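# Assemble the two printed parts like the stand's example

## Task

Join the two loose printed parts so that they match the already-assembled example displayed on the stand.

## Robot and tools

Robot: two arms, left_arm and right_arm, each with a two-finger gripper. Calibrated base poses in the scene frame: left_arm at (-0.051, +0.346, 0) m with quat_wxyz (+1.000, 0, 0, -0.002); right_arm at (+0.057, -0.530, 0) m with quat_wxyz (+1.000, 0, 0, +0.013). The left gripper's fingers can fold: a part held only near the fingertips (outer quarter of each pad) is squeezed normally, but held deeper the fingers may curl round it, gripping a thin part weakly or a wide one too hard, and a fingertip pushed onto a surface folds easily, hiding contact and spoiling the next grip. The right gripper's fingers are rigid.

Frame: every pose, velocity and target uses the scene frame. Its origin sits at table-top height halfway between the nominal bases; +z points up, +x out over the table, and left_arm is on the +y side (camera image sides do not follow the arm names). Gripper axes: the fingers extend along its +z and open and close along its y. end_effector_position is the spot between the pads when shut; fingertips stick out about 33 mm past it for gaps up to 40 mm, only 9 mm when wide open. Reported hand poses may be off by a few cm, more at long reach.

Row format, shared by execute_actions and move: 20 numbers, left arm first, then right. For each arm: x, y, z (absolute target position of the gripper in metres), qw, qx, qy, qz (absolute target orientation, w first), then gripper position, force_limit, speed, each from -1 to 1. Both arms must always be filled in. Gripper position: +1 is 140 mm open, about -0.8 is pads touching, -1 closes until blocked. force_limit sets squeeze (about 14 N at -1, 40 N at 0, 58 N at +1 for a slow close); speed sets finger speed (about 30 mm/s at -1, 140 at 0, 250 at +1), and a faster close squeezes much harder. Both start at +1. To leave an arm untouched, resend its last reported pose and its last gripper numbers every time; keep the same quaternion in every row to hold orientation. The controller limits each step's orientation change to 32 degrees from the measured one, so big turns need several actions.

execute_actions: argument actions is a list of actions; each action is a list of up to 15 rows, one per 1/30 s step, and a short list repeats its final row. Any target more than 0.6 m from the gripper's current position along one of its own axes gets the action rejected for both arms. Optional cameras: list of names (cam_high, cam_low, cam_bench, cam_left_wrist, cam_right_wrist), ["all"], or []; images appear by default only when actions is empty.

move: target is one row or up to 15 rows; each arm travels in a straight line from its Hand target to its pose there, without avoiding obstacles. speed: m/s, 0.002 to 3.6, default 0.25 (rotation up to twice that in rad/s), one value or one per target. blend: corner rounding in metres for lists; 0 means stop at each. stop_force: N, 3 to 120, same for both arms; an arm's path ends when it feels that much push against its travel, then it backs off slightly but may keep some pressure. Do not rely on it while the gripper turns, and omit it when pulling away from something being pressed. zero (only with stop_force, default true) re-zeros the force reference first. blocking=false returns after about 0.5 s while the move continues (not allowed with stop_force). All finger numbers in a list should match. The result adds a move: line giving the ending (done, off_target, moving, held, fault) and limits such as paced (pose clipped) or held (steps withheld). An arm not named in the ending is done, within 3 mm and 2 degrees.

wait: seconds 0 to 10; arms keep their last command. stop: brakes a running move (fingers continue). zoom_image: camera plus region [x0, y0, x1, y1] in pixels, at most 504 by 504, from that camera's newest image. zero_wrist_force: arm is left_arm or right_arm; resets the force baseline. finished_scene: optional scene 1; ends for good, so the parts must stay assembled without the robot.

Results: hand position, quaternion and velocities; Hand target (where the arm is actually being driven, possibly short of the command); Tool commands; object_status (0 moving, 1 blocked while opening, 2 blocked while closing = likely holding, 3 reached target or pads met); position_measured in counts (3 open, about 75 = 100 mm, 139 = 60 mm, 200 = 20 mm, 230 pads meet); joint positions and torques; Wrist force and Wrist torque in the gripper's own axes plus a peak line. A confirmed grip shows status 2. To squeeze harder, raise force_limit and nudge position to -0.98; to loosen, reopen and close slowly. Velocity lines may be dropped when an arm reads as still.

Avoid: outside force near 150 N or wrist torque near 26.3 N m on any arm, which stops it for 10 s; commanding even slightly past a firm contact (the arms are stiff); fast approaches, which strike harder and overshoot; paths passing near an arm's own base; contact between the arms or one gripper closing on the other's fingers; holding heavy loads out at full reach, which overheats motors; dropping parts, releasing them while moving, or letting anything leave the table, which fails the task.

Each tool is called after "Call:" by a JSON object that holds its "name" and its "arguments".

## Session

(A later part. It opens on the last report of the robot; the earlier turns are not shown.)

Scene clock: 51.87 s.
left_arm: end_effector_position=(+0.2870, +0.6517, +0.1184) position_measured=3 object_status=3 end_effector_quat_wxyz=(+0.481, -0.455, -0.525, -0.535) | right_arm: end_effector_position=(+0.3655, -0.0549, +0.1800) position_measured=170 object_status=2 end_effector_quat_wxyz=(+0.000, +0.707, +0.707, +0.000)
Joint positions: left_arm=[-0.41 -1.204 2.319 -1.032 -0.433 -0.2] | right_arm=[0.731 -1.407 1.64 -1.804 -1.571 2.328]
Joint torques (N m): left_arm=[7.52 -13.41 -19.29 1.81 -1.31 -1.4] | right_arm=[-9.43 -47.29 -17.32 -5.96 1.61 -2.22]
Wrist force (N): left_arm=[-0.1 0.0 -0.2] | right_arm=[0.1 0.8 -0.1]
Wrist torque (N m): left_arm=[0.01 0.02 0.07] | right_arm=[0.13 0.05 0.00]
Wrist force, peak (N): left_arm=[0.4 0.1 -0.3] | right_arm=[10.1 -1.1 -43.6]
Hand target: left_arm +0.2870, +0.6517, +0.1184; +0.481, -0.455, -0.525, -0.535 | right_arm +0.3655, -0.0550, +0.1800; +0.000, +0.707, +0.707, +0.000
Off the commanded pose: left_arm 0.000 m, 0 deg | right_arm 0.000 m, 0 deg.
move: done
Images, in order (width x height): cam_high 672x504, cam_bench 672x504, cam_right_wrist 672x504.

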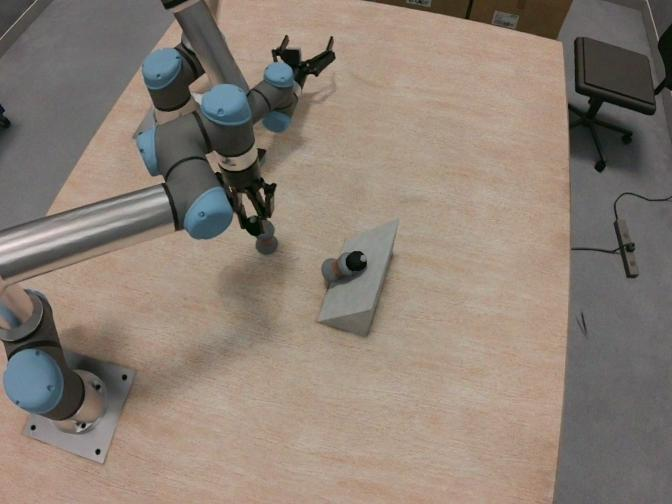

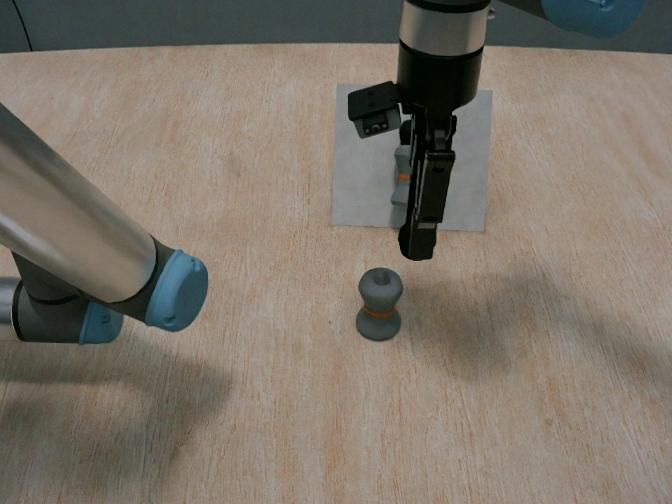

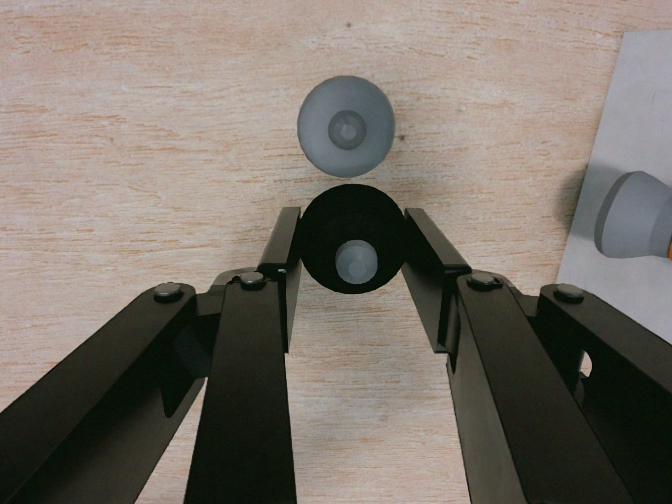

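Call:
{"name": "move", "arguments": {"target": [[0.2870,0.6517,0.1184,0.481,-0.455,-0.525,-0.535,1,1,1,0.3653,-0.0225,0.18,0,0.7071,0.7071,0,-1,0.5,-1],[0.2870,0.6517,0.1184,0.481,-0.455,-0.525,-0.535,1,1,1,0.3653,-0.0225,0.138,0,0.7071,0.7071,0,-1,0.5,-1]], "speed": 0.1, "cameras": ["cam_bench","cam_high","cam_right_wrist"]}}

Call:
{"name": "zoom_image", "arguments": {"camera": "cam_bench", "region": [330, 220, 430, 350]}}

Call:
{"name": "zoom_image", "arguments": {"camera": "cam_high", "region": [230, 190, 300, 260]}}

Call:
{"name": "zoom_image", "arguments": {"camera": "cam_right_wrist", "region": [240, 50, 460, 300]}}

Scene clock: 54.27 s.
left_arm: end_effector_position=(+0.2870, +0.6517, +0.1184) position_measured=3 object_status=3 end_effector_quat_wxyz=(+0.481, -0.455, -0.525, -0.535) | right_arm: end_effector_position=(+0.3653, -0.0225, +0.1381) position_measured=170 object_status=2 end_effector_quat_wxyz=(+0.000, +0.707, +0.707, +0.000)
Joint positions: left_arm=[-0.41 -1.204 2.319 -1.032 -0.433 -0.2] | right_arm=[0.772 -1.316 1.639 -1.894 -1.571 2.369]
Joint torques (N m): left_arm=[7.35 -13.39 -19.32 1.81 -1.16 -1.51] | right_arm=[10.63 -23.79 -14.7 -5.84 0.34 1.7]
Wrist force (N): left_arm=[0.3 -0.2 -0.1] | right_arm=[0.5 1.3 0.2]
Wrist torque (N m): left_arm=[-0.04 -0.06 0.07] | right_arm=[0.24 0.04 -0.11]
Wrist force, peak (N): left_arm=[0.3 -0.3 -0.3] | right_arm=[1.2 1.2 -1.7]
Hand target: left_arm +0.2870, +0.6517, +0.1184; +0.481, -0.455, -0.525, -0.535 | right_arm +0.3653, -0.0225, +0.1380; +0.000, +0.707, +0.707, +0.000
Off the commanded pose: left_arm 0.000 m, 0 deg | right_arm 0.000 m, 0 deg.
move: done
Images, in order (width x height): cam_high 672x504, cam_bench 672x504, cam_right_wrist 672x504.

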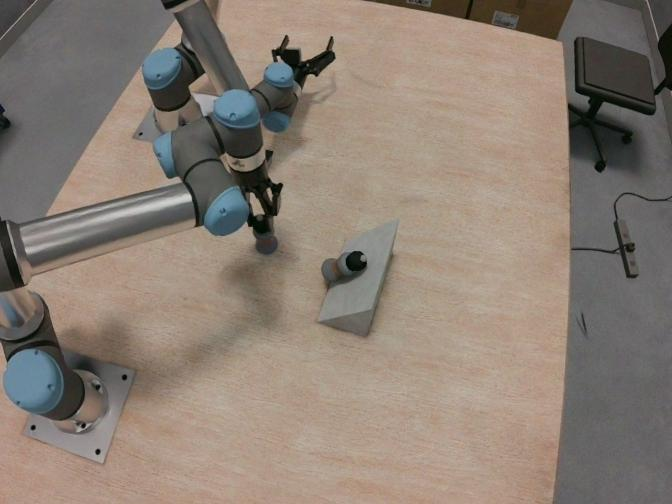

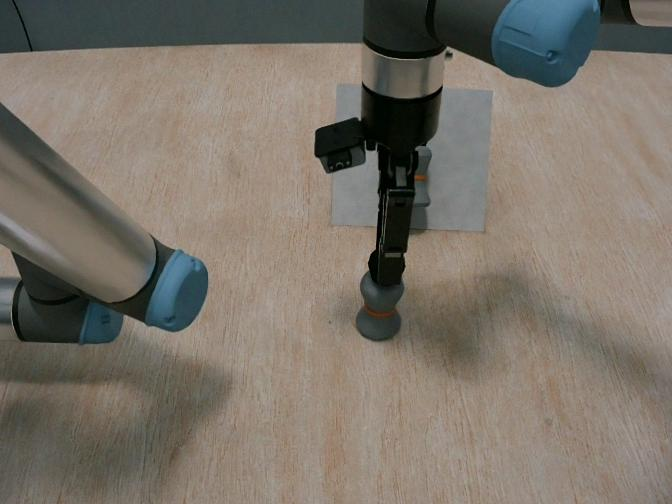

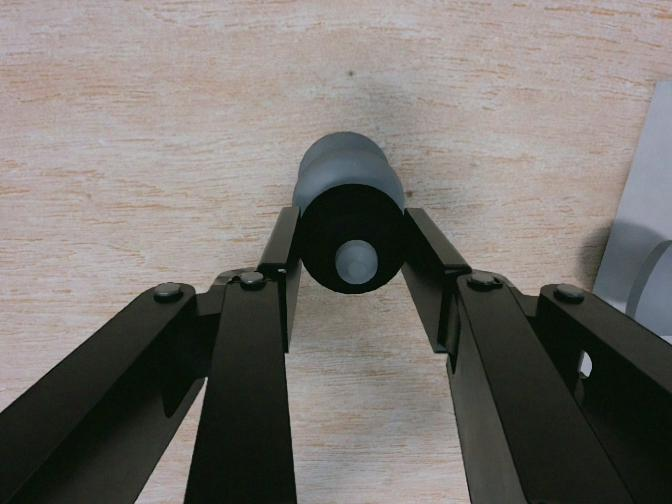

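Scaled by 3.877 from the camera's 672x504 image, which has a finer 960x720 frame.

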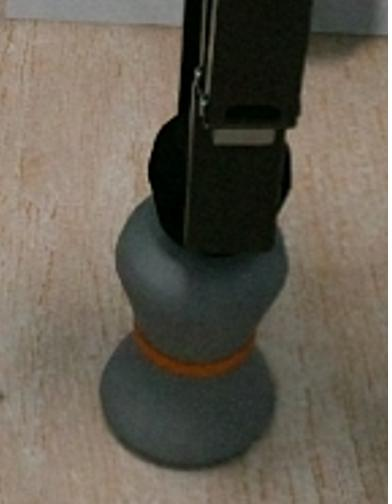

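Scaled by 7.200 from the camera's 672x504 image, which has a finer 960x720 frame.

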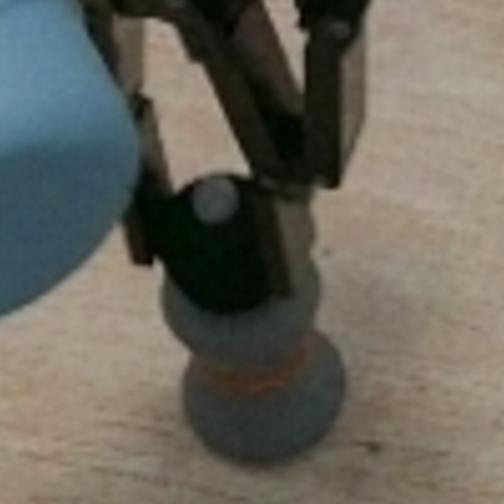

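Scaled by 2.016 from the camera's 672x504 image, which has a finer 960x720 frame.

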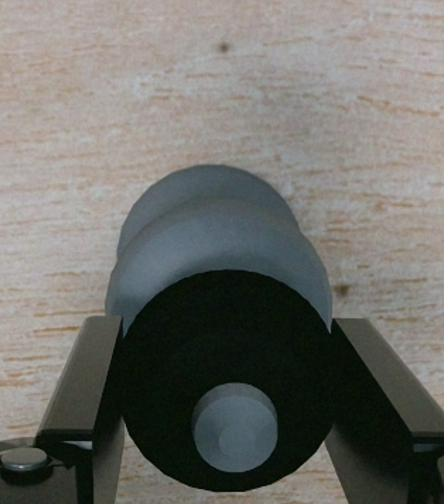

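Call:
{"name": "move", "arguments": {"target": [[0.2870,0.6517,0.1184,0.481,-0.455,-0.525,-0.535,1,1,1,0.3655,-0.0205,0.138,0,0.7071,0.7071,0,-1,0.5,-1],[0.2870,0.6517,0.1184,0.481,-0.455,-0.525,-0.535,1,1,1,0.3655,-0.0205,0.110,0,0.7071,0.7071,0,-1,0.5,-1]], "speed": 0.01, "stop_force": 5, "cameras": ["cam_bench","cam_right_wrist"]}}

Call:
{"name": "zoom_image", "arguments": {"camera": "cam_bench", "region": [330, 220, 430, 350]}}

Scene clock: 57.90 s.
left_arm: end_effector_position=(+0.2870, +0.6517, +0.1184) position_measured=3 object_status=3 end_effector_quat_wxyz=(+0.481, -0.455, -0.525, -0.535) | right_arm: end_effector_position=(+0.3655, -0.0205, +0.1307) position_measured=170 object_status=2 end_effector_quat_wxyz=(+0.000, +0.707, +0.707, +0.000)
Joint positions: left_arm=[-0.41 -1.204 2.319 -1.032 -0.433 -0.2] | right_arm=[0.774 -1.306 1.646 -1.911 -1.571 2.371]
Joint torques (N m): left_arm=[7.55 -14.08 -18.59 1.7 -1.2 -1.37] | right_arm=[2.63 -48.81 -25.74 0.42 -0.83 1.76]
Wrist force (N): left_arm=[0.1 0.1 -0.1] | right_arm=[1.6 0.6 -5.4]
Wrist torque (N m): left_arm=[0.02 -0.03 0.08] | right_arm=[0.20 0.05 -0.12]
Wrist force, peak (N): left_arm=[0.3 -0.3 0.0] | right_arm=[3.6 -0.2 -13.8]
Hand target: left_arm +0.2870, +0.6517, +0.1184; +0.481, -0.455, -0.525, -0.535 | right_arm +0.3655, -0.0205, +0.1307; +0.000, +0.707, +0.707, +0.000
Off the commanded pose: left_arm 0.000 m, 0 deg | right_arm 0.021 m, 0 deg.
move: contact (right_arm); path passed 1 of 2 targets
Images, in order (width x height): cam_bench 672x504, cam_right_wrist 672x504.

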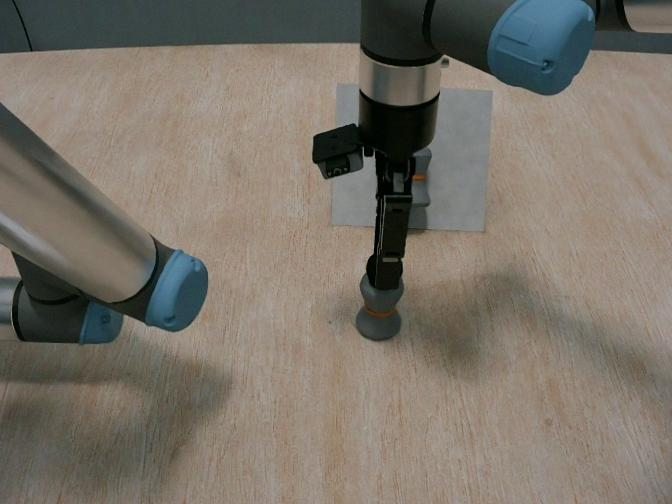

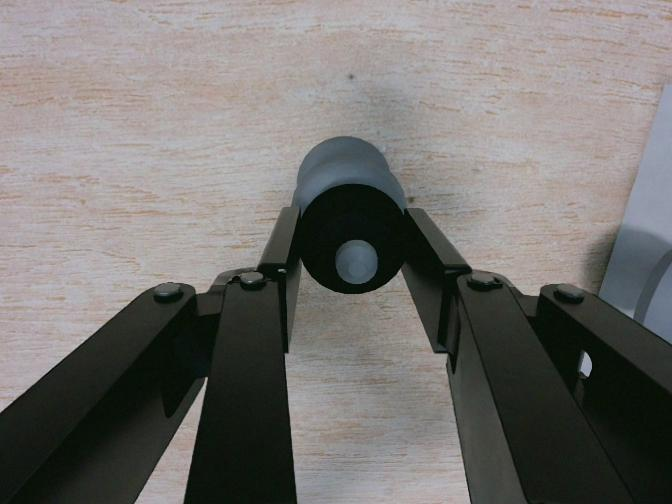

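Scaled by 3.877 from the camera's 672x504 image, which has a finer 960x720 frame.

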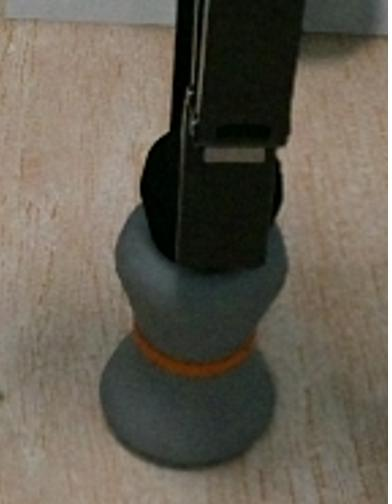

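Call:
{"name": "move", "arguments": {"target": [[0.2870,0.6517,0.1184,0.481,-0.455,-0.525,-0.535,1,1,1,0.3653,-0.0205,0.136,0,0.7071,0.7071,0,-1,0.5,-1],[0.2870,0.6517,0.1184,0.481,-0.455,-0.525,-0.535,1,1,1,0.3653,-0.0188,0.136,0,0.7071,0.7071,0,-1,0.5,-1]], "speed": 0.05}}

Call:
{"name": "move", "arguments": {"target": [0.2870,0.6517,0.1184,0.481,-0.455,-0.525,-0.535,1,1,1,0.3653,-0.0188,0.112,0,0.7071,0.7071,0,-1,0.5,-1], "speed": 0.01, "stop_force": 5, "cameras": ["cam_bench","cam_high","cam_right_wrist"]}}

Call:
{"name": "zoom_image", "arguments": {"camera": "cam_bench", "region": [330, 220, 430, 350]}}

Call:
{"name": "zoom_image", "arguments": {"camera": "cam_high", "region": [230, 190, 300, 260]}}

Scene clock: 60.33 s.
left_arm: end_effector_position=(+0.2870, +0.6517, +0.1184) position_measured=3 object_status=3 end_effector_quat_wxyz=(+0.481, -0.455, -0.525, -0.535) | right_arm: end_effector_position=(+0.3653, -0.0189, +0.1360) position_measured=170 object_status=2 end_effector_quat_wxyz=(+0.000, +0.707, +0.707, +0.000)
Joint positions: left_arm=[-0.41 -1.204 2.319 -1.032 -0.433 -0.2] | right_arm=[0.776 -1.307 1.634 -1.897 -1.571 2.373]
Joint torques (N m): left_arm=[7.33 -14.52 -18.69 1.7 -1.25 -1.31] | right_arm=[11.52 -25.77 -28.8 -0.11 -0.93 1.89]
Wrist force (N): left_arm=[0.1 -0.1 -0.4] | right_arm=[0.1 1.3 0.2]
Wrist torque (N m): left_arm=[-0.03 -0.02 0.07] | right_arm=[0.23 0.07 -0.11]
Wrist force, peak (N): left_arm=[0.4 0.0 0.0] | right_arm=[1.5 1.0 -5.8]
Hand target: left_arm +0.2870, +0.6517, +0.1184; +0.481, -0.455, -0.525, -0.535 | right_arm +0.3653, -0.0188, +0.1360; +0.000, +0.707, +0.707, +0.000
Off the commanded pose: left_arm 0.000 m, 0 deg | right_arm 0.000 m, 0 deg.
move: done

Scene clock: 62.27 s.
left_arm: end_effector_position=(+0.2870, +0.6517, +0.1184) position_measured=3 object_status=3 end_effector_quat_wxyz=(+0.481, -0.455, -0.525, -0.535) | right_arm: end_effector_position=(+0.3653, -0.0188, +0.1304) position_measured=170 object_status=2 end_effector_quat_wxyz=(+0.000, +0.707, +0.707, +0.000)
Joint positions: left_arm=[-0.41 -1.204 2.319 -1.032 -0.433 -0.2] | right_arm=[0.777 -1.303 1.643 -1.911 -1.571 2.373]
Joint torques (N m): left_arm=[7.35 -14.29 -19.02 1.72 -1.2 -1.27] | right_arm=[3.72 -49.9 -24.72 0.22 -0.73 1.62]
Wrist force (N): left_arm=[0.2 0.0 -0.1] | right_arm=[0.6 1.1 -4.4]
Wrist torque (N m): left_arm=[-0.01 -0.04 0.07] | right_arm=[0.21 0.05 -0.11]
Wrist force, peak (N): left_arm=[0.4 0.1 -0.2] | right_arm=[1.0 -0.5 -15.2]
Hand target: left_arm +0.2870, +0.6517, +0.1184; +0.481, -0.455, -0.525, -0.535 | right_arm +0.3653, -0.0188, +0.1304; +0.000, +0.707, +0.707, +0.000
Off the commanded pose: left_arm 0.000 m, 0 deg | right_arm 0.018 m, 0 deg.
move: contact (right_arm)
Images, in order (width x height): cam_high 672x504, cam_bench 672x504, cam_right_wrist 672x504.

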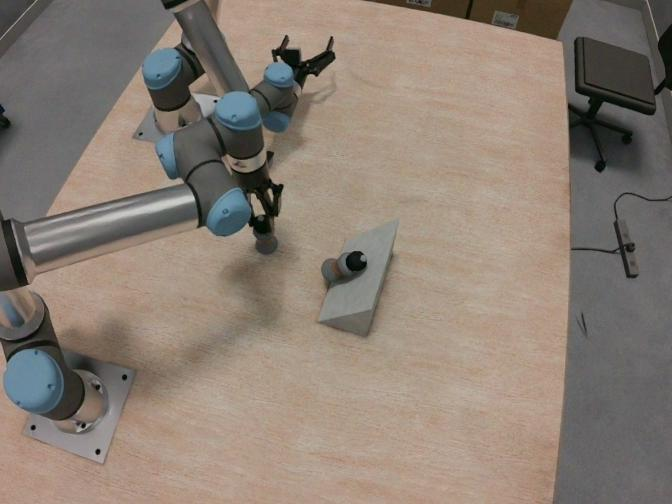

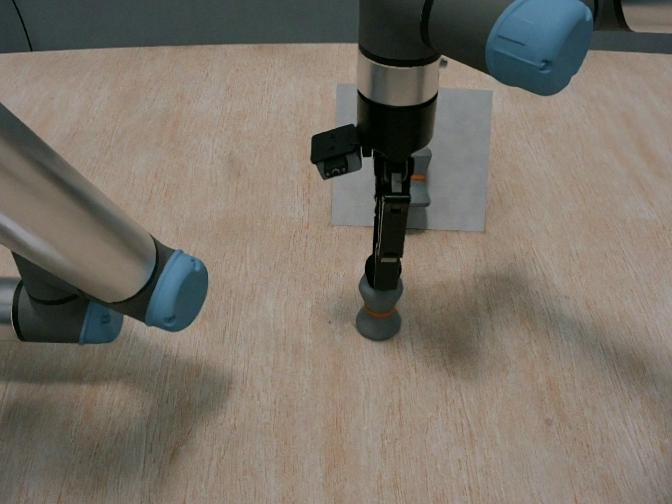

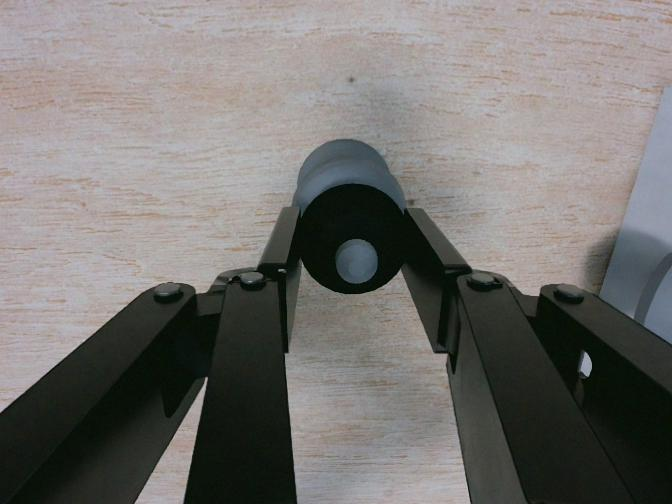

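Scaled by 3.877 from the camera's 672x504 image, which has a finer 960x720 frame.

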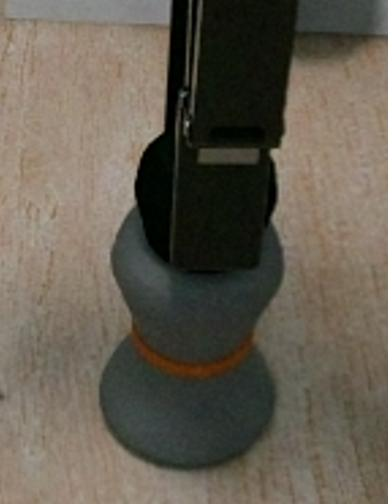

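Scaled by 7.200 from the camera's 672x504 image, which has a finer 960x720 frame.

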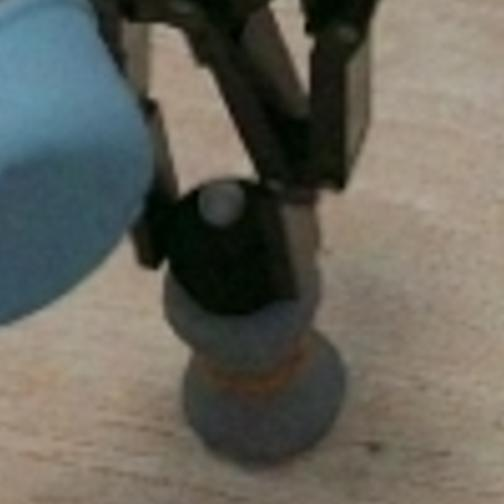

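Call:
{"name": "move", "arguments": {"target": [[0.2870,0.6517,0.1184,0.481,-0.455,-0.525,-0.535,1,1,1,0.3653,-0.0188,0.135,0,0.7071,0.7071,0,-1,0.5,-1],[0.2870,0.6517,0.1184,0.481,-0.455,-0.525,-0.535,1,1,1,0.3667,-0.0208,0.135,0,0.7071,0.7071,0,-1,0.5,-1]], "speed": 0.05}}

Call:
{"name": "move", "arguments": {"target": [0.2870,0.6517,0.1184,0.481,-0.455,-0.525,-0.535,1,1,1,0.3667,-0.0208,0.112,0,0.7071,0.7071,0,-1,0.5,-1], "speed": 0.01, "stop_force": 5, "cameras": ["cam_bench","cam_high"]}}

Call:
{"name": "zoom_image", "arguments": {"camera": "cam_high", "region": [230, 190, 300, 260]}}

Call:
{"name": "zoom_image", "arguments": {"camera": "cam_bench", "region": [330, 220, 430, 350]}}

Scene clock: 64.73 s.
left_arm: end_effector_position=(+0.2870, +0.6517, +0.1184) position_measured=3 object_status=3 end_effector_quat_wxyz=(+0.481, -0.455, -0.525, -0.535) | right_arm: end_effector_position=(+0.3666, -0.0207, +0.1350) position_measured=170 object_status=2 end_effector_quat_wxyz=(+0.000, +0.707, +0.707, +0.000)
Joint positions: left_arm=[-0.41 -1.204 2.319 -1.032 -0.433 -0.2] | right_arm=[0.773 -1.308 1.638 -1.9 -1.571 2.369]
Joint torques (N m): left_arm=[7.26 -13.77 -19.78 1.71 -1.04 -1.19] | right_arm=[-11.39 -52.32 -15.65 -2.38 -0.5 -1.82]
Wrist force (N): left_arm=[0.0 0.2 0.0] | right_arm=[0.5 1.0 -0.3]
Wrist torque (N m): left_arm=[0.03 -0.01 0.07] | right_arm=[0.21 0.05 0.03]
Wrist force, peak (N): left_arm=[0.5 -0.1 -0.2] | right_arm=[1.1 1.0 -4.5]
Hand target: left_arm +0.2870, +0.6517, +0.1184; +0.481, -0.455, -0.525, -0.535 | right_arm +0.3667, -0.0208, +0.1350; +0.000, +0.707, +0.707, +0.000
Off the commanded pose: left_arm 0.000 m, 0 deg | right_arm 0.000 m, 0 deg.
move: done

Scene clock: 66.50 s.
left_arm: end_effector_position=(+0.2870, +0.6517, +0.1184) position_measured=3 object_status=3 end_effector_quat_wxyz=(+0.481, -0.455, -0.525, -0.535) | right_arm: end_effector_position=(+0.3667, -0.0208, +0.1309) position_measured=170 object_status=2 end_effector_quat_wxyz=(+0.000, +0.707, +0.707, +0.000)
Joint positions: left_arm=[-0.41 -1.204 2.319 -1.032 -0.433 -0.2] | right_arm=[0.772 -1.305 1.645 -1.91 -1.571 2.369]
Joint torques (N m): left_arm=[7.22 -13.9 -19.22 1.69 -1.11 -1.32] | right_arm=[-9.89 -49.28 -25.52 0.34 -0.82 -1.89]
Wrist force (N): left_arm=[0.1 -0.2 -0.1] | right_arm=[1.9 -0.5 -6.1]
Wrist torque (N m): left_arm=[-0.05 -0.01 0.07] | right_arm=[0.35 0.02 0.03]
Wrist force, peak (N): left_arm=[0.1 0.0 -0.4] | right_arm=[3.3 -2.3 -13.9]
Hand target: left_arm +0.2870, +0.6517, +0.1184; +0.481, -0.455, -0.525, -0.535 | right_arm +0.3667, -0.0208, +0.1309; +0.000, +0.707, +0.707, +0.000
Off the commanded pose: left_arm 0.000 m, 0 deg | right_arm 0.019 m, 0 deg.
move: contact (right_arm)
Images, in order (width x height): cam_high 672x504, cam_bench 672x504.

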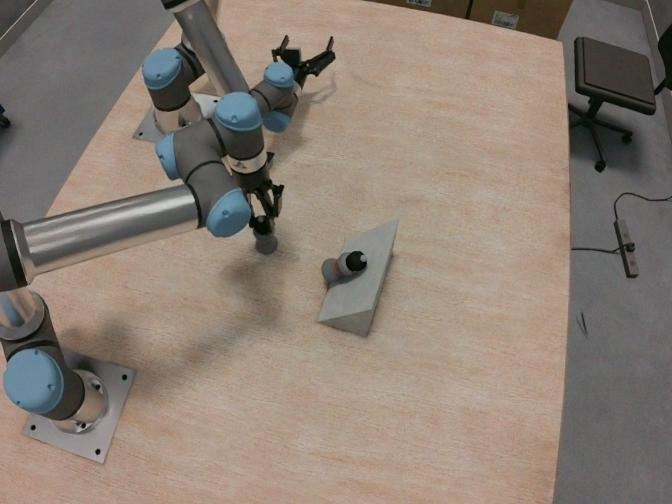

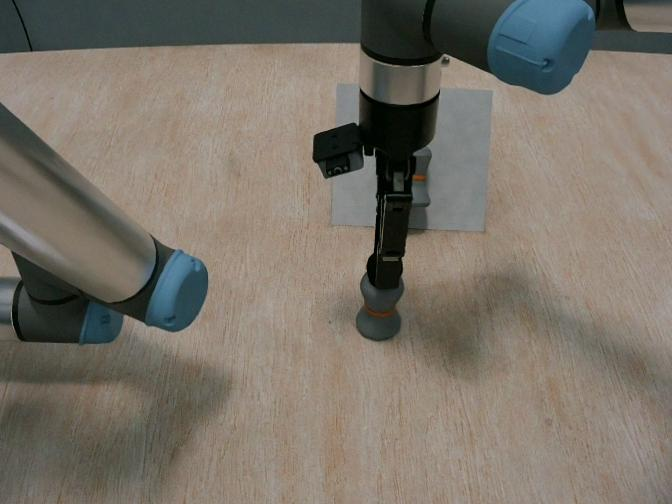

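Scaled by 7.200 from the camera's 672x504 image, which has a finer 960x720 frame.

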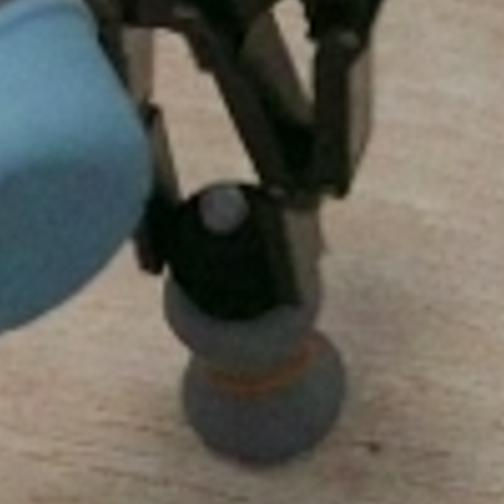

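Scaled by 3.877 from the camera's 672x504 image, which has a finer 960x720 frame.

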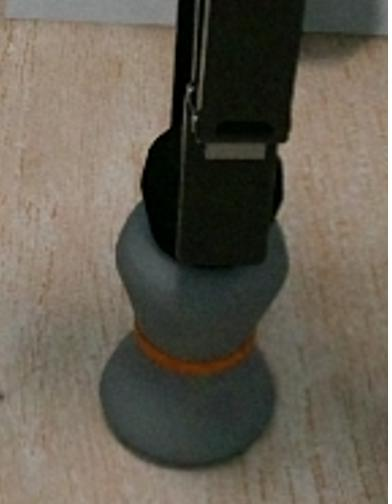

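Call:
{"name": "move", "arguments": {"target": [[0.2870,0.6517,0.1184,0.481,-0.455,-0.525,-0.535,1,1,1,0.3667,-0.0208,0.135,0,0.7071,0.7071,0,-1,0.5,-1],[0.2870,0.6517,0.1184,0.481,-0.455,-0.525,-0.535,1,1,1,0.3644,-0.0182,0.135,0,0.7071,0.7071,0,-1,0.5,-1]], "speed": 0.05}}

Call:
{"name": "move", "arguments": {"target": [0.2870,0.6517,0.1184,0.481,-0.455,-0.525,-0.535,1,1,1,0.3644,-0.0182,0.112,0,0.7071,0.7071,0,-1,0.5,-1], "speed": 0.01, "stop_force": 5, "cameras": ["cam_bench","cam_right_wrist"]}}

Call:
{"name": "zoom_image", "arguments": {"camera": "cam_bench", "region": [330, 220, 430, 350]}}

Call:
{"name": "zoom_image", "arguments": {"camera": "cam_right_wrist", "region": [240, 50, 460, 300]}}

Scene clock: 68.47 s.
left_arm: end_effector_position=(+0.2870, +0.6517, +0.1184) position_measured=3 object_status=3 end_effector_quat_wxyz=(+0.481, -0.455, -0.525, -0.535) | right_arm: end_effector_position=(+0.3645, -0.0183, +0.1350) position_measured=170 object_status=2 end_effector_quat_wxyz=(+0.000, +0.707, +0.707, +0.000)
Joint positions: left_arm=[-0.41 -1.204 2.319 -1.032 -0.433 -0.2] | right_arm=[0.778 -1.306 1.635 -1.9 -1.571 2.375]
Joint torques (N m): left_arm=[7.34 -13.19 -19.38 1.48 -1.09 -1.22] | right_arm=[12.15 -24.15 -27.62 0.02 -0.37 1.54]
Wrist force (N): left_arm=[0.1 0.0 -0.1] | right_arm=[0.0 1.2 -0.3]
Wrist torque (N m): left_arm=[-0.01 -0.04 0.07] | right_arm=[0.21 0.08 -0.11]
Wrist force, peak (N): left_arm=[0.1 -0.1 -0.5] | right_arm=[1.8 -0.7 -6.3]
Hand target: left_arm +0.2870, +0.6517, +0.1184; +0.481, -0.455, -0.525, -0.535 | right_arm +0.3644, -0.0182, +0.1350; +0.000, +0.707, +0.707, +0.000
Off the commanded pose: left_arm 0.000 m, 0 deg | right_arm 0.000 m, 0 deg.
move: done

Scene clock: 70.30 s.
left_arm: end_effector_position=(+0.2870, +0.6517, +0.1184) position_measured=3 object_status=3 end_effector_quat_wxyz=(+0.481, -0.455, -0.525, -0.535) | right_arm: end_effector_position=(+0.3644, -0.0182, +0.1304) position_measured=170 object_status=2 end_effector_quat_wxyz=(+0.000, +0.707, +0.707, +0.000)
Joint positions: left_arm=[-0.41 -1.204 2.319 -1.032 -0.433 -0.2] | right_arm=[0.778 -1.303 1.643 -1.911 -1.571 2.375]
Joint torques (N m): left_arm=[6.25 -13.27 -18.44 1.51 -1.03 -1.2] | right_arm=[2.6 -50.09 -26.4 0.03 -0.34 1.61]
Wrist force (N): left_arm=[0.1 0.2 0.1] | right_arm=[1.0 0.8 -4.3]
Wrist torque (N m): left_arm=[0.04 -0.02 0.07] | right_arm=[0.13 -0.03 -0.12]
Wrist force, peak (N): left_arm=[0.4 -0.1 -0.2] | right_arm=[1.7 -0.7 -15.2]
Hand target: left_arm +0.2870, +0.6517, +0.1184; +0.481, -0.455, -0.525, -0.535 | right_arm +0.3644, -0.0182, +0.1304; +0.000, +0.707, +0.707, +0.000
Off the commanded pose: left_arm 0.000 m, 0 deg | right_arm 0.018 m, 0 deg.
move: contact (right_arm)
Images, in order (width x height): cam_bench 672x504, cam_right_wrist 672x504.

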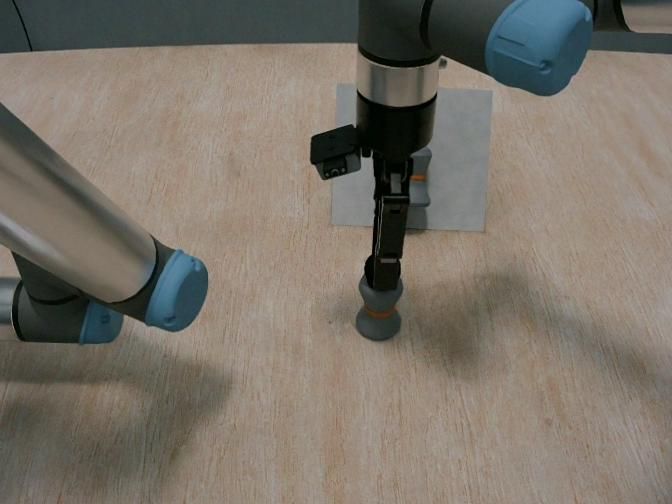

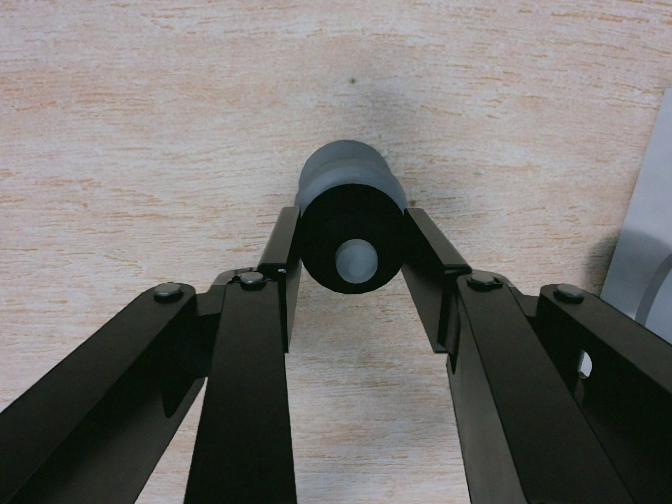

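Scaled by 3.877 from the camera's 672x504 image, which has a finer 960x720 frame.

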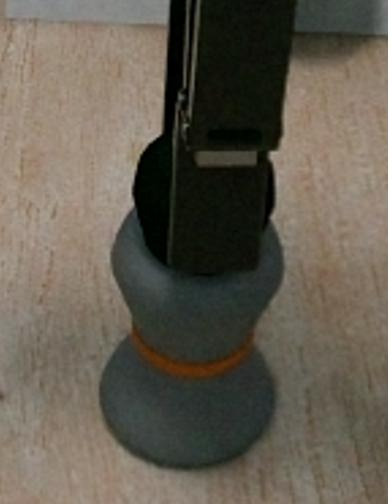

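Scaled by 2.016 from the camera's 672x504 image, which has a finer 960x720 frame.

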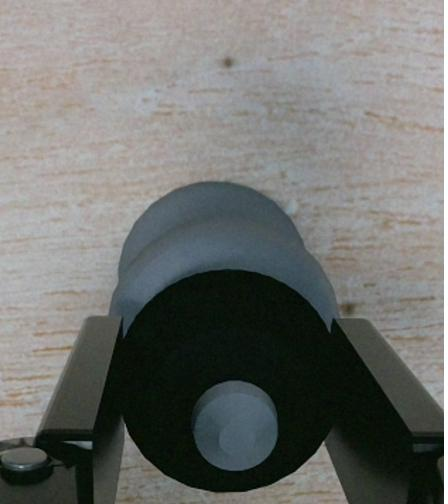

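Call:
{"name": "move", "arguments": {"target": [[0.2870,0.6517,0.1184,0.481,-0.455,-0.525,-0.535,1,1,1,0.3644,-0.0182,0.16,0,0.7071,0.7071,0,-1,0.5,-1],[0.2870,0.6517,0.1184,0.481,-0.455,-0.525,-0.535,1,1,1,0.36,-0.09,0.33,-0.2988,0.6408,0.6408,-0.2988,-1,0.5,-1]], "speed": 0.25, "blend": 0.02, "cameras": ["cam_bench","cam_high"]}}

Call:
{"name": "zoom_image", "arguments": {"camera": "cam_bench", "region": [380, 20, 580, 220]}}

Scene clock: 74.17 s.
left_arm: end_effector_position=(+0.2870, +0.6517, +0.1184) position_measured=3 object_status=3 end_effector_quat_wxyz=(+0.481, -0.455, -0.525, -0.535) | right_arm: end_effector_position=(+0.3600, -0.0900, +0.3300) position_measured=170 object_status=2 end_effector_quat_wxyz=(-0.299, +0.641, +0.641, -0.299)
Joint positions: left_arm=[-0.41 -1.204 2.319 -1.032 -0.433 -0.2] | right_arm=[0.464 -0.99 0.773 -0.543 -1.202 1.901]
Joint torques (N m): left_arm=[6.65 -14.14 -18.83 1.47 -0.88 -1.09] | right_arm=[-11.35 -35.63 -26.73 2.73 -0.52 -1.62]
Wrist force (N): left_arm=[0.1 0.0 -0.1] | right_arm=[-0.5 1.2 0.1]
Wrist torque (N m): left_arm=[-0.01 -0.03 0.08] | right_arm=[0.03 0.32 0.08]
Wrist force, peak (N): left_arm=[0.2 0.3 -0.2] | right_arm=[0.9 1.1 -5.1]
Hand target: left_arm +0.2870, +0.6517, +0.1184; +0.481, -0.455, -0.525, -0.535 | right_arm +0.3600, -0.0900, +0.3300; -0.299, +0.641, +0.641, -0.299
Off the commanded pose: left_arm 0.000 m, 0 deg | right_arm 0.000 m, 0 deg.
move: done; blend cut to 0.0148 m at target 1
Images, in order (width x height): cam_high 672x504, cam_bench 672x504.

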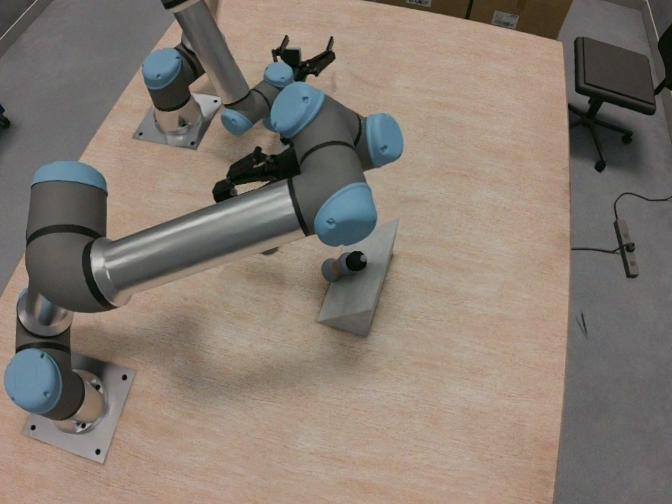

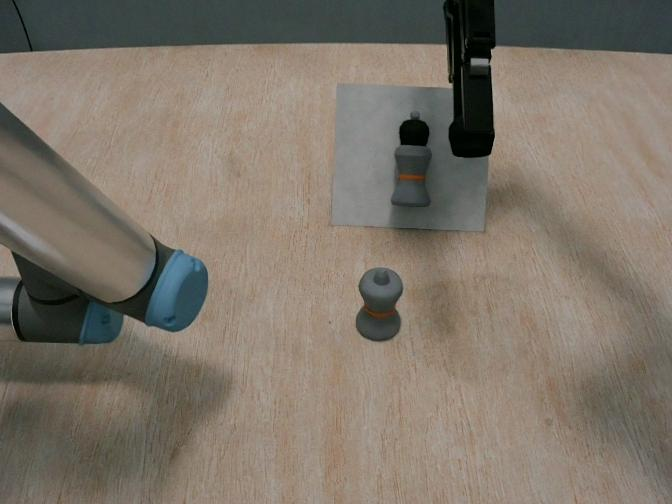

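Scaled by 2.520 from the camera's 672x504 image, which has a finer 960x720 frame.

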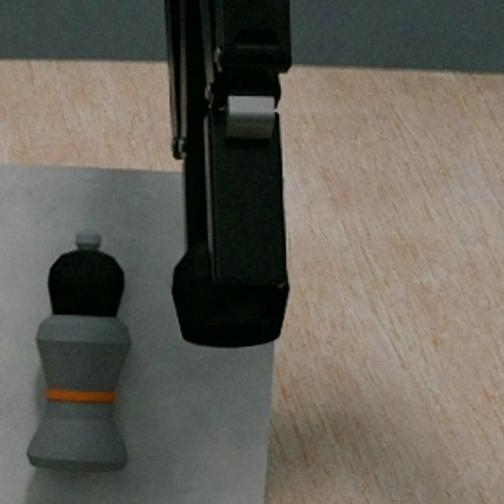

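Call:
{"name": "move", "arguments": {"target": [0.2870,0.6517,0.1184,0.481,-0.455,-0.525,-0.535,1,1,1,0.33,-0.07,0.30,-0.5,0.5,0.5,-0.5,-1,0.5,-1], "speed": 0.3, "cameras": ["cam_bench","cam_high"]}}

Call:
{"name": "zoom_image", "arguments": {"camera": "cam_bench", "region": [380, 20, 560, 220]}}

Scene clock: 76.40 s.
left_arm: end_effector_position=(+0.2870, +0.6517, +0.1184) position_measured=3 object_status=3 end_effector_quat_wxyz=(+0.481, -0.455, -0.525, -0.535) | right_arm: end_effector_position=(+0.3300, -0.0700, +0.3000) position_measured=170 object_status=2 end_effector_quat_wxyz=(+0.500, -0.500, -0.500, +0.500)
Joint positions: left_arm=[-0.41 -1.204 2.319 -1.032 -0.433 -0.2] | right_arm=[0.461 -0.644 0.69 -0.046 -1.084 1.571]
Joint torques (N m): left_arm=[6.98 -13.76 -18.59 1.61 -1.07 -1.1] | right_arm=[11.3 -44.4 -12.07 5.4 -1.26 -1.87]
Wrist force (N): left_arm=[0.2 0.0 0.0] | right_arm=[-1.0 0.1 0.0]
Wrist torque (N m): left_arm=[0.01 -0.04 0.07] | right_arm=[-0.28 0.52 0.09]
Wrist force, peak (N): left_arm=[0.4 0.0 -0.1] | right_arm=[-1.2 1.2 -0.1]
Hand target: left_arm +0.2870, +0.6517, +0.1184; +0.481, -0.455, -0.525, -0.535 | right_arm +0.3300, -0.0700, +0.3000; +0.500, -0.500, -0.500, +0.500
Off the commanded pose: left_arm 0.000 m, 0 deg | right_arm 0.000 m, 0 deg.
move: done
Images, in order (width x height): cam_high 672x504, cam_bench 672x504.

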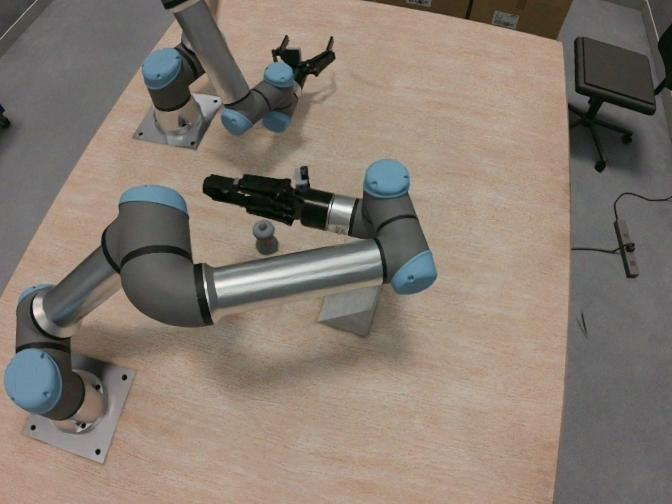

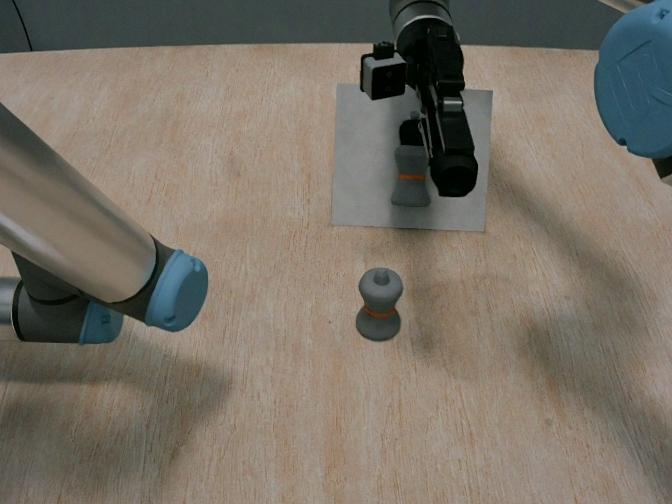

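Scaled by 2.520 from the camera's 672x504 image, which has a finer 960x720 frame.

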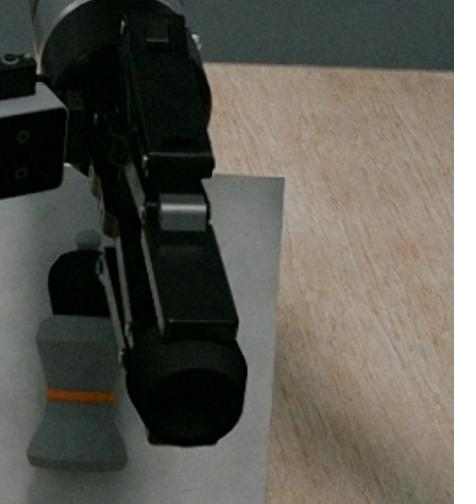

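Call:
{"name": "zoom_image", "arguments": {"camera": "cam_bench", "region": [424, 140, 484, 205]}}

Scaled by 7.754 from the camera's 672x504 image, which has a finer 960x720 frame.

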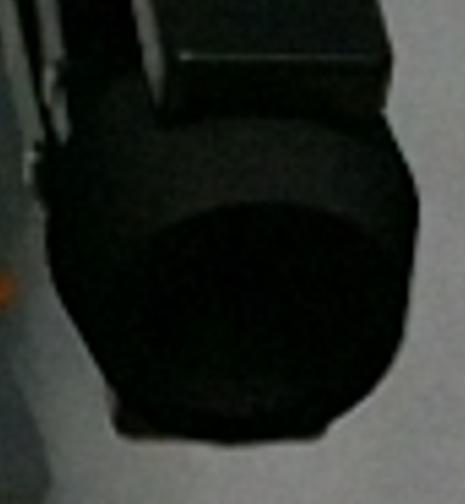

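Call:
{"name": "move", "arguments": {"target": [[0.2870,0.6517,0.1184,0.481,-0.455,-0.525,-0.535,1,1,1,0.36,-0.06,0.33,-0.2988,0.6408,0.6408,-0.2988,-1,0.5,-1],[0.2870,0.6517,0.1184,0.481,-0.455,-0.525,-0.535,1,1,1,0.3648,-0.0198,0.22,0,0.7071,0.7071,0,-1,0.5,-1],[0.2870,0.6517,0.1184,0.481,-0.455,-0.525,-0.535,1,1,1,0.3648,-0.0198,0.152,0,0.7071,0.7071,0,-1,0.5,-1]], "speed": 0.25, "blend": [0.02,0,0]}}

Call:
{"name": "move", "arguments": {"target": [0.2870,0.6517,0.1184,0.481,-0.455,-0.525,-0.535,1,1,1,0.3648,-0.0198,0.112,0,0.7071,0.7071,0,-1,0.5,-1], "speed": 0.012, "stop_force": 3.5, "cameras": ["cam_bench","cam_right_wrist"]}}

Call:
{"name": "zoom_image", "arguments": {"camera": "cam_bench", "region": [330, 220, 430, 350]}}

Scene clock: 83.43 s.
left_arm: end_effector_position=(+0.2870, +0.6517, +0.1184) position_measured=3 object_status=3 end_effector_quat_wxyz=(+0.481, -0.455, -0.525, -0.535) | right_arm: end_effector_position=(+0.3648, -0.0198, +0.1521) position_measured=170 object_status=2 end_effector_quat_wxyz=(+0.000, +0.707, +0.707, +0.000)
Joint positions: left_arm=[-0.41 -1.204 2.319 -1.032 -0.433 -0.2] | right_arm=[0.776 -1.321 1.608 -1.858 -1.571 2.373]
Joint torques (N m): left_arm=[5.88 -14.08 -18.57 1.22 -0.88 -0.92] | right_arm=[11.96 -23.62 -15.86 -5.85 1.55 1.7]
Wrist force (N): left_arm=[0.0 0.1 -0.2] | right_arm=[0.4 1.1 0.1]
Wrist torque (N m): left_arm=[0.02 0.01 0.07] | right_arm=[0.18 -0.01 -0.10]
Wrist force, peak (N): left_arm=[0.5 0.1 0.0] | right_arm=[0.1 1.2 -1.8]
Hand target: left_arm +0.2870, +0.6517, +0.1184; +0.481, -0.455, -0.525, -0.535 | right_arm +0.3648, -0.0198, +0.1520; +0.000, +0.707, +0.707, +0.000
Off the commanded pose: left_arm 0.000 m, 0 deg | right_arm 0.000 m, 0 deg.
move: done

Scene clock: 86.57 s.
left_arm: end_effector_position=(+0.2870, +0.6517, +0.1184) position_measured=3 object_status=3 end_effector_quat_wxyz=(+0.481, -0.455, -0.525, -0.535) | right_arm: end_effector_position=(+0.3648, -0.0198, +0.1306) position_measured=170 object_status=2 end_effector_quat_wxyz=(+0.000, +0.707, +0.707, +0.000)
Joint positions: left_arm=[-0.41 -1.204 2.319 -1.032 -0.433 -0.2] | right_arm=[0.776 -1.305 1.646 -1.911 -1.571 2.373]
Joint torques (N m): left_arm=[6.75 -14.87 -18.34 1.43 -0.89 -1.04] | right_arm=[8.55 -50.05 -26.67 -0.14 -1.31 1.88]
Wrist force (N): left_arm=[0.2 0.2 -0.1] | right_arm=[1.0 1.4 -2.7]
Wrist torque (N m): left_arm=[0.04 -0.04 0.07] | right_arm=[0.11 0.02 -0.12]
Wrist force, peak (N): left_arm=[0.4 0.0 -0.3] | right_arm=[3.1 1.4 -12.7]
Hand target: left_arm +0.2870, +0.6517, +0.1184; +0.481, -0.455, -0.525, -0.535 | right_arm +0.3648, -0.0198, +0.1306; +0.000, +0.707, +0.707, +0.000
Off the commanded pose: left_arm 0.000 m, 0 deg | right_arm 0.019 m, 0 deg.
move: contact (right_arm)
Images, in order (width x height): cam_bench 672x504, cam_right_wrist 672x504.

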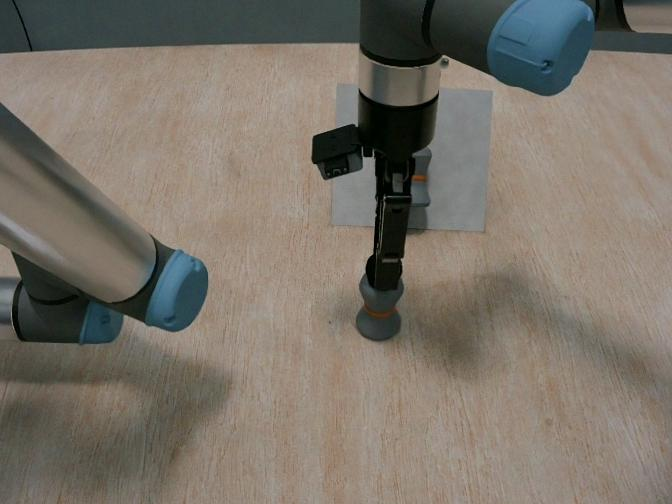

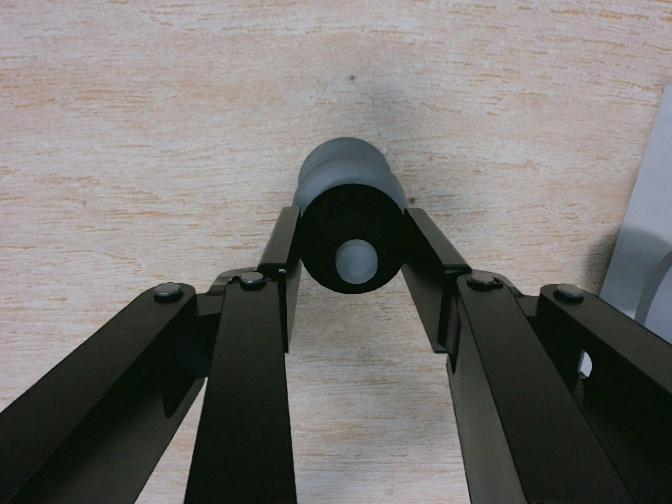

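Scaled by 3.877 from the camera's 672x504 image, which has a finer 960x720 frame.

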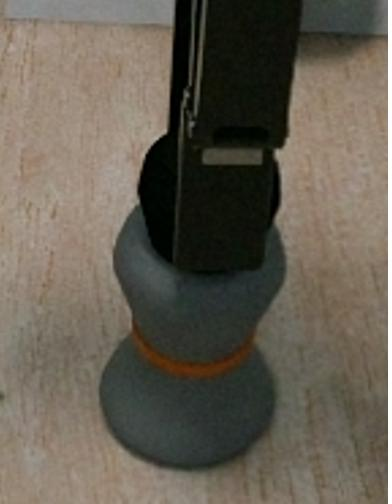

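Call:
{"name": "move", "arguments": {"target": [[0.2870,0.6517,0.1184,0.481,-0.455,-0.525,-0.535,1,1,1,0.3648,-0.0198,0.1303,0,0.7071,0.7071,0,-1,0.5,-1],[0.2870,0.6517,0.1184,0.481,-0.455,-0.525,-0.535,1,1,1,0.3648,-0.0198,0.1303,0,0.7071,0.7071,0,0.2,0.5,-1]], "speed": 0.02, "cameras": ["cam_bench","cam_right_wrist"]}}

Call:
{"name": "zoom_image", "arguments": {"camera": "cam_bench", "region": [330, 220, 430, 350]}}

Scene clock: 89.27 s.
left_arm: end_effector_position=(+0.2870, +0.6517, +0.1184) position_measured=3 object_status=3 end_effector_quat_wxyz=(+0.481, -0.455, -0.525, -0.535) | right_arm: end_effector_position=(+0.3648, -0.0198, +0.1303) position_measured=104 object_status=0 end_effector_quat_wxyz=(+0.000, +0.707, +0.707, +0.000)
Joint positions: left_arm=[-0.41 -1.204 2.319 -1.032 -0.433 -0.2] | right_arm=[0.776 -1.305 1.646 -1.912 -1.571 2.373]
Joint torques (N m): left_arm=[6.68 -14.44 -17.92 1.16 -0.78 -1.05] | right_arm=[1.2 -34.41 -28.71 -4.43 -1.08 1.38]
Wrist force (N): left_arm=[0.2 0.1 0.1] | right_arm=[0.1 1.3 -0.1]
Wrist torque (N m): left_arm=[0.01 -0.04 0.08] | right_arm=[0.23 0.07 -0.11]
Wrist force, peak (N): left_arm=[0.4 0.3 -0.1] | right_arm=[2.1 1.8 -7.9]
Hand target: left_arm +0.2870, +0.6517, +0.1184; +0.481, -0.455, -0.525, -0.535 | right_arm +0.3648, -0.0198, +0.1303; +0.000, +0.707, +0.707, +0.000
Off the commanded pose: left_arm 0.000 m, 0 deg | right_arm 0.000 m, 0 deg.
move: done
Images, in order (width x height): cam_bench 672x504, cam_right_wrist 672x504.

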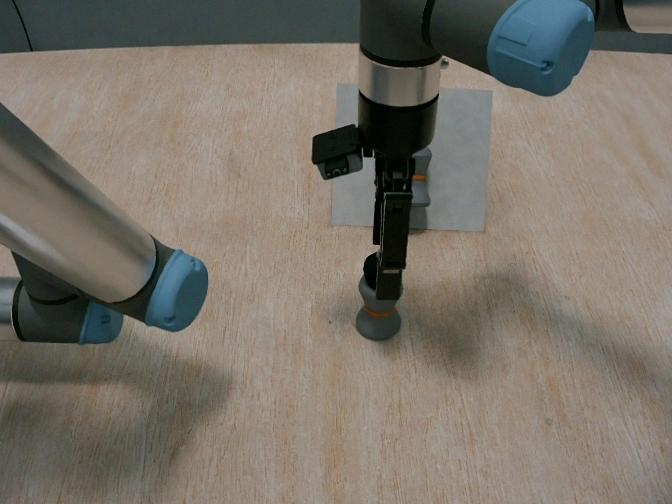

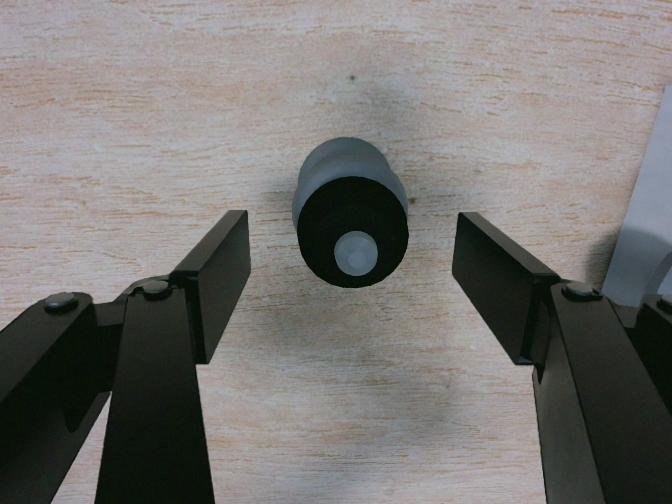

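Scaled by 3.877 from the camera's 672x504 image, which has a finer 960x720 frame.

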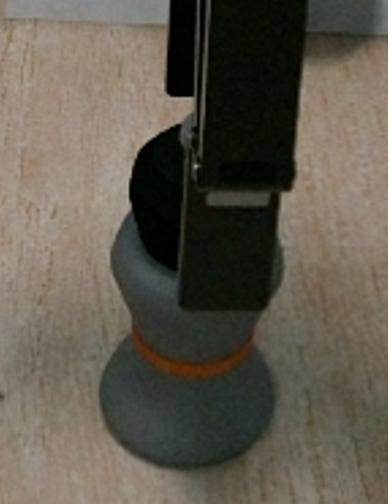

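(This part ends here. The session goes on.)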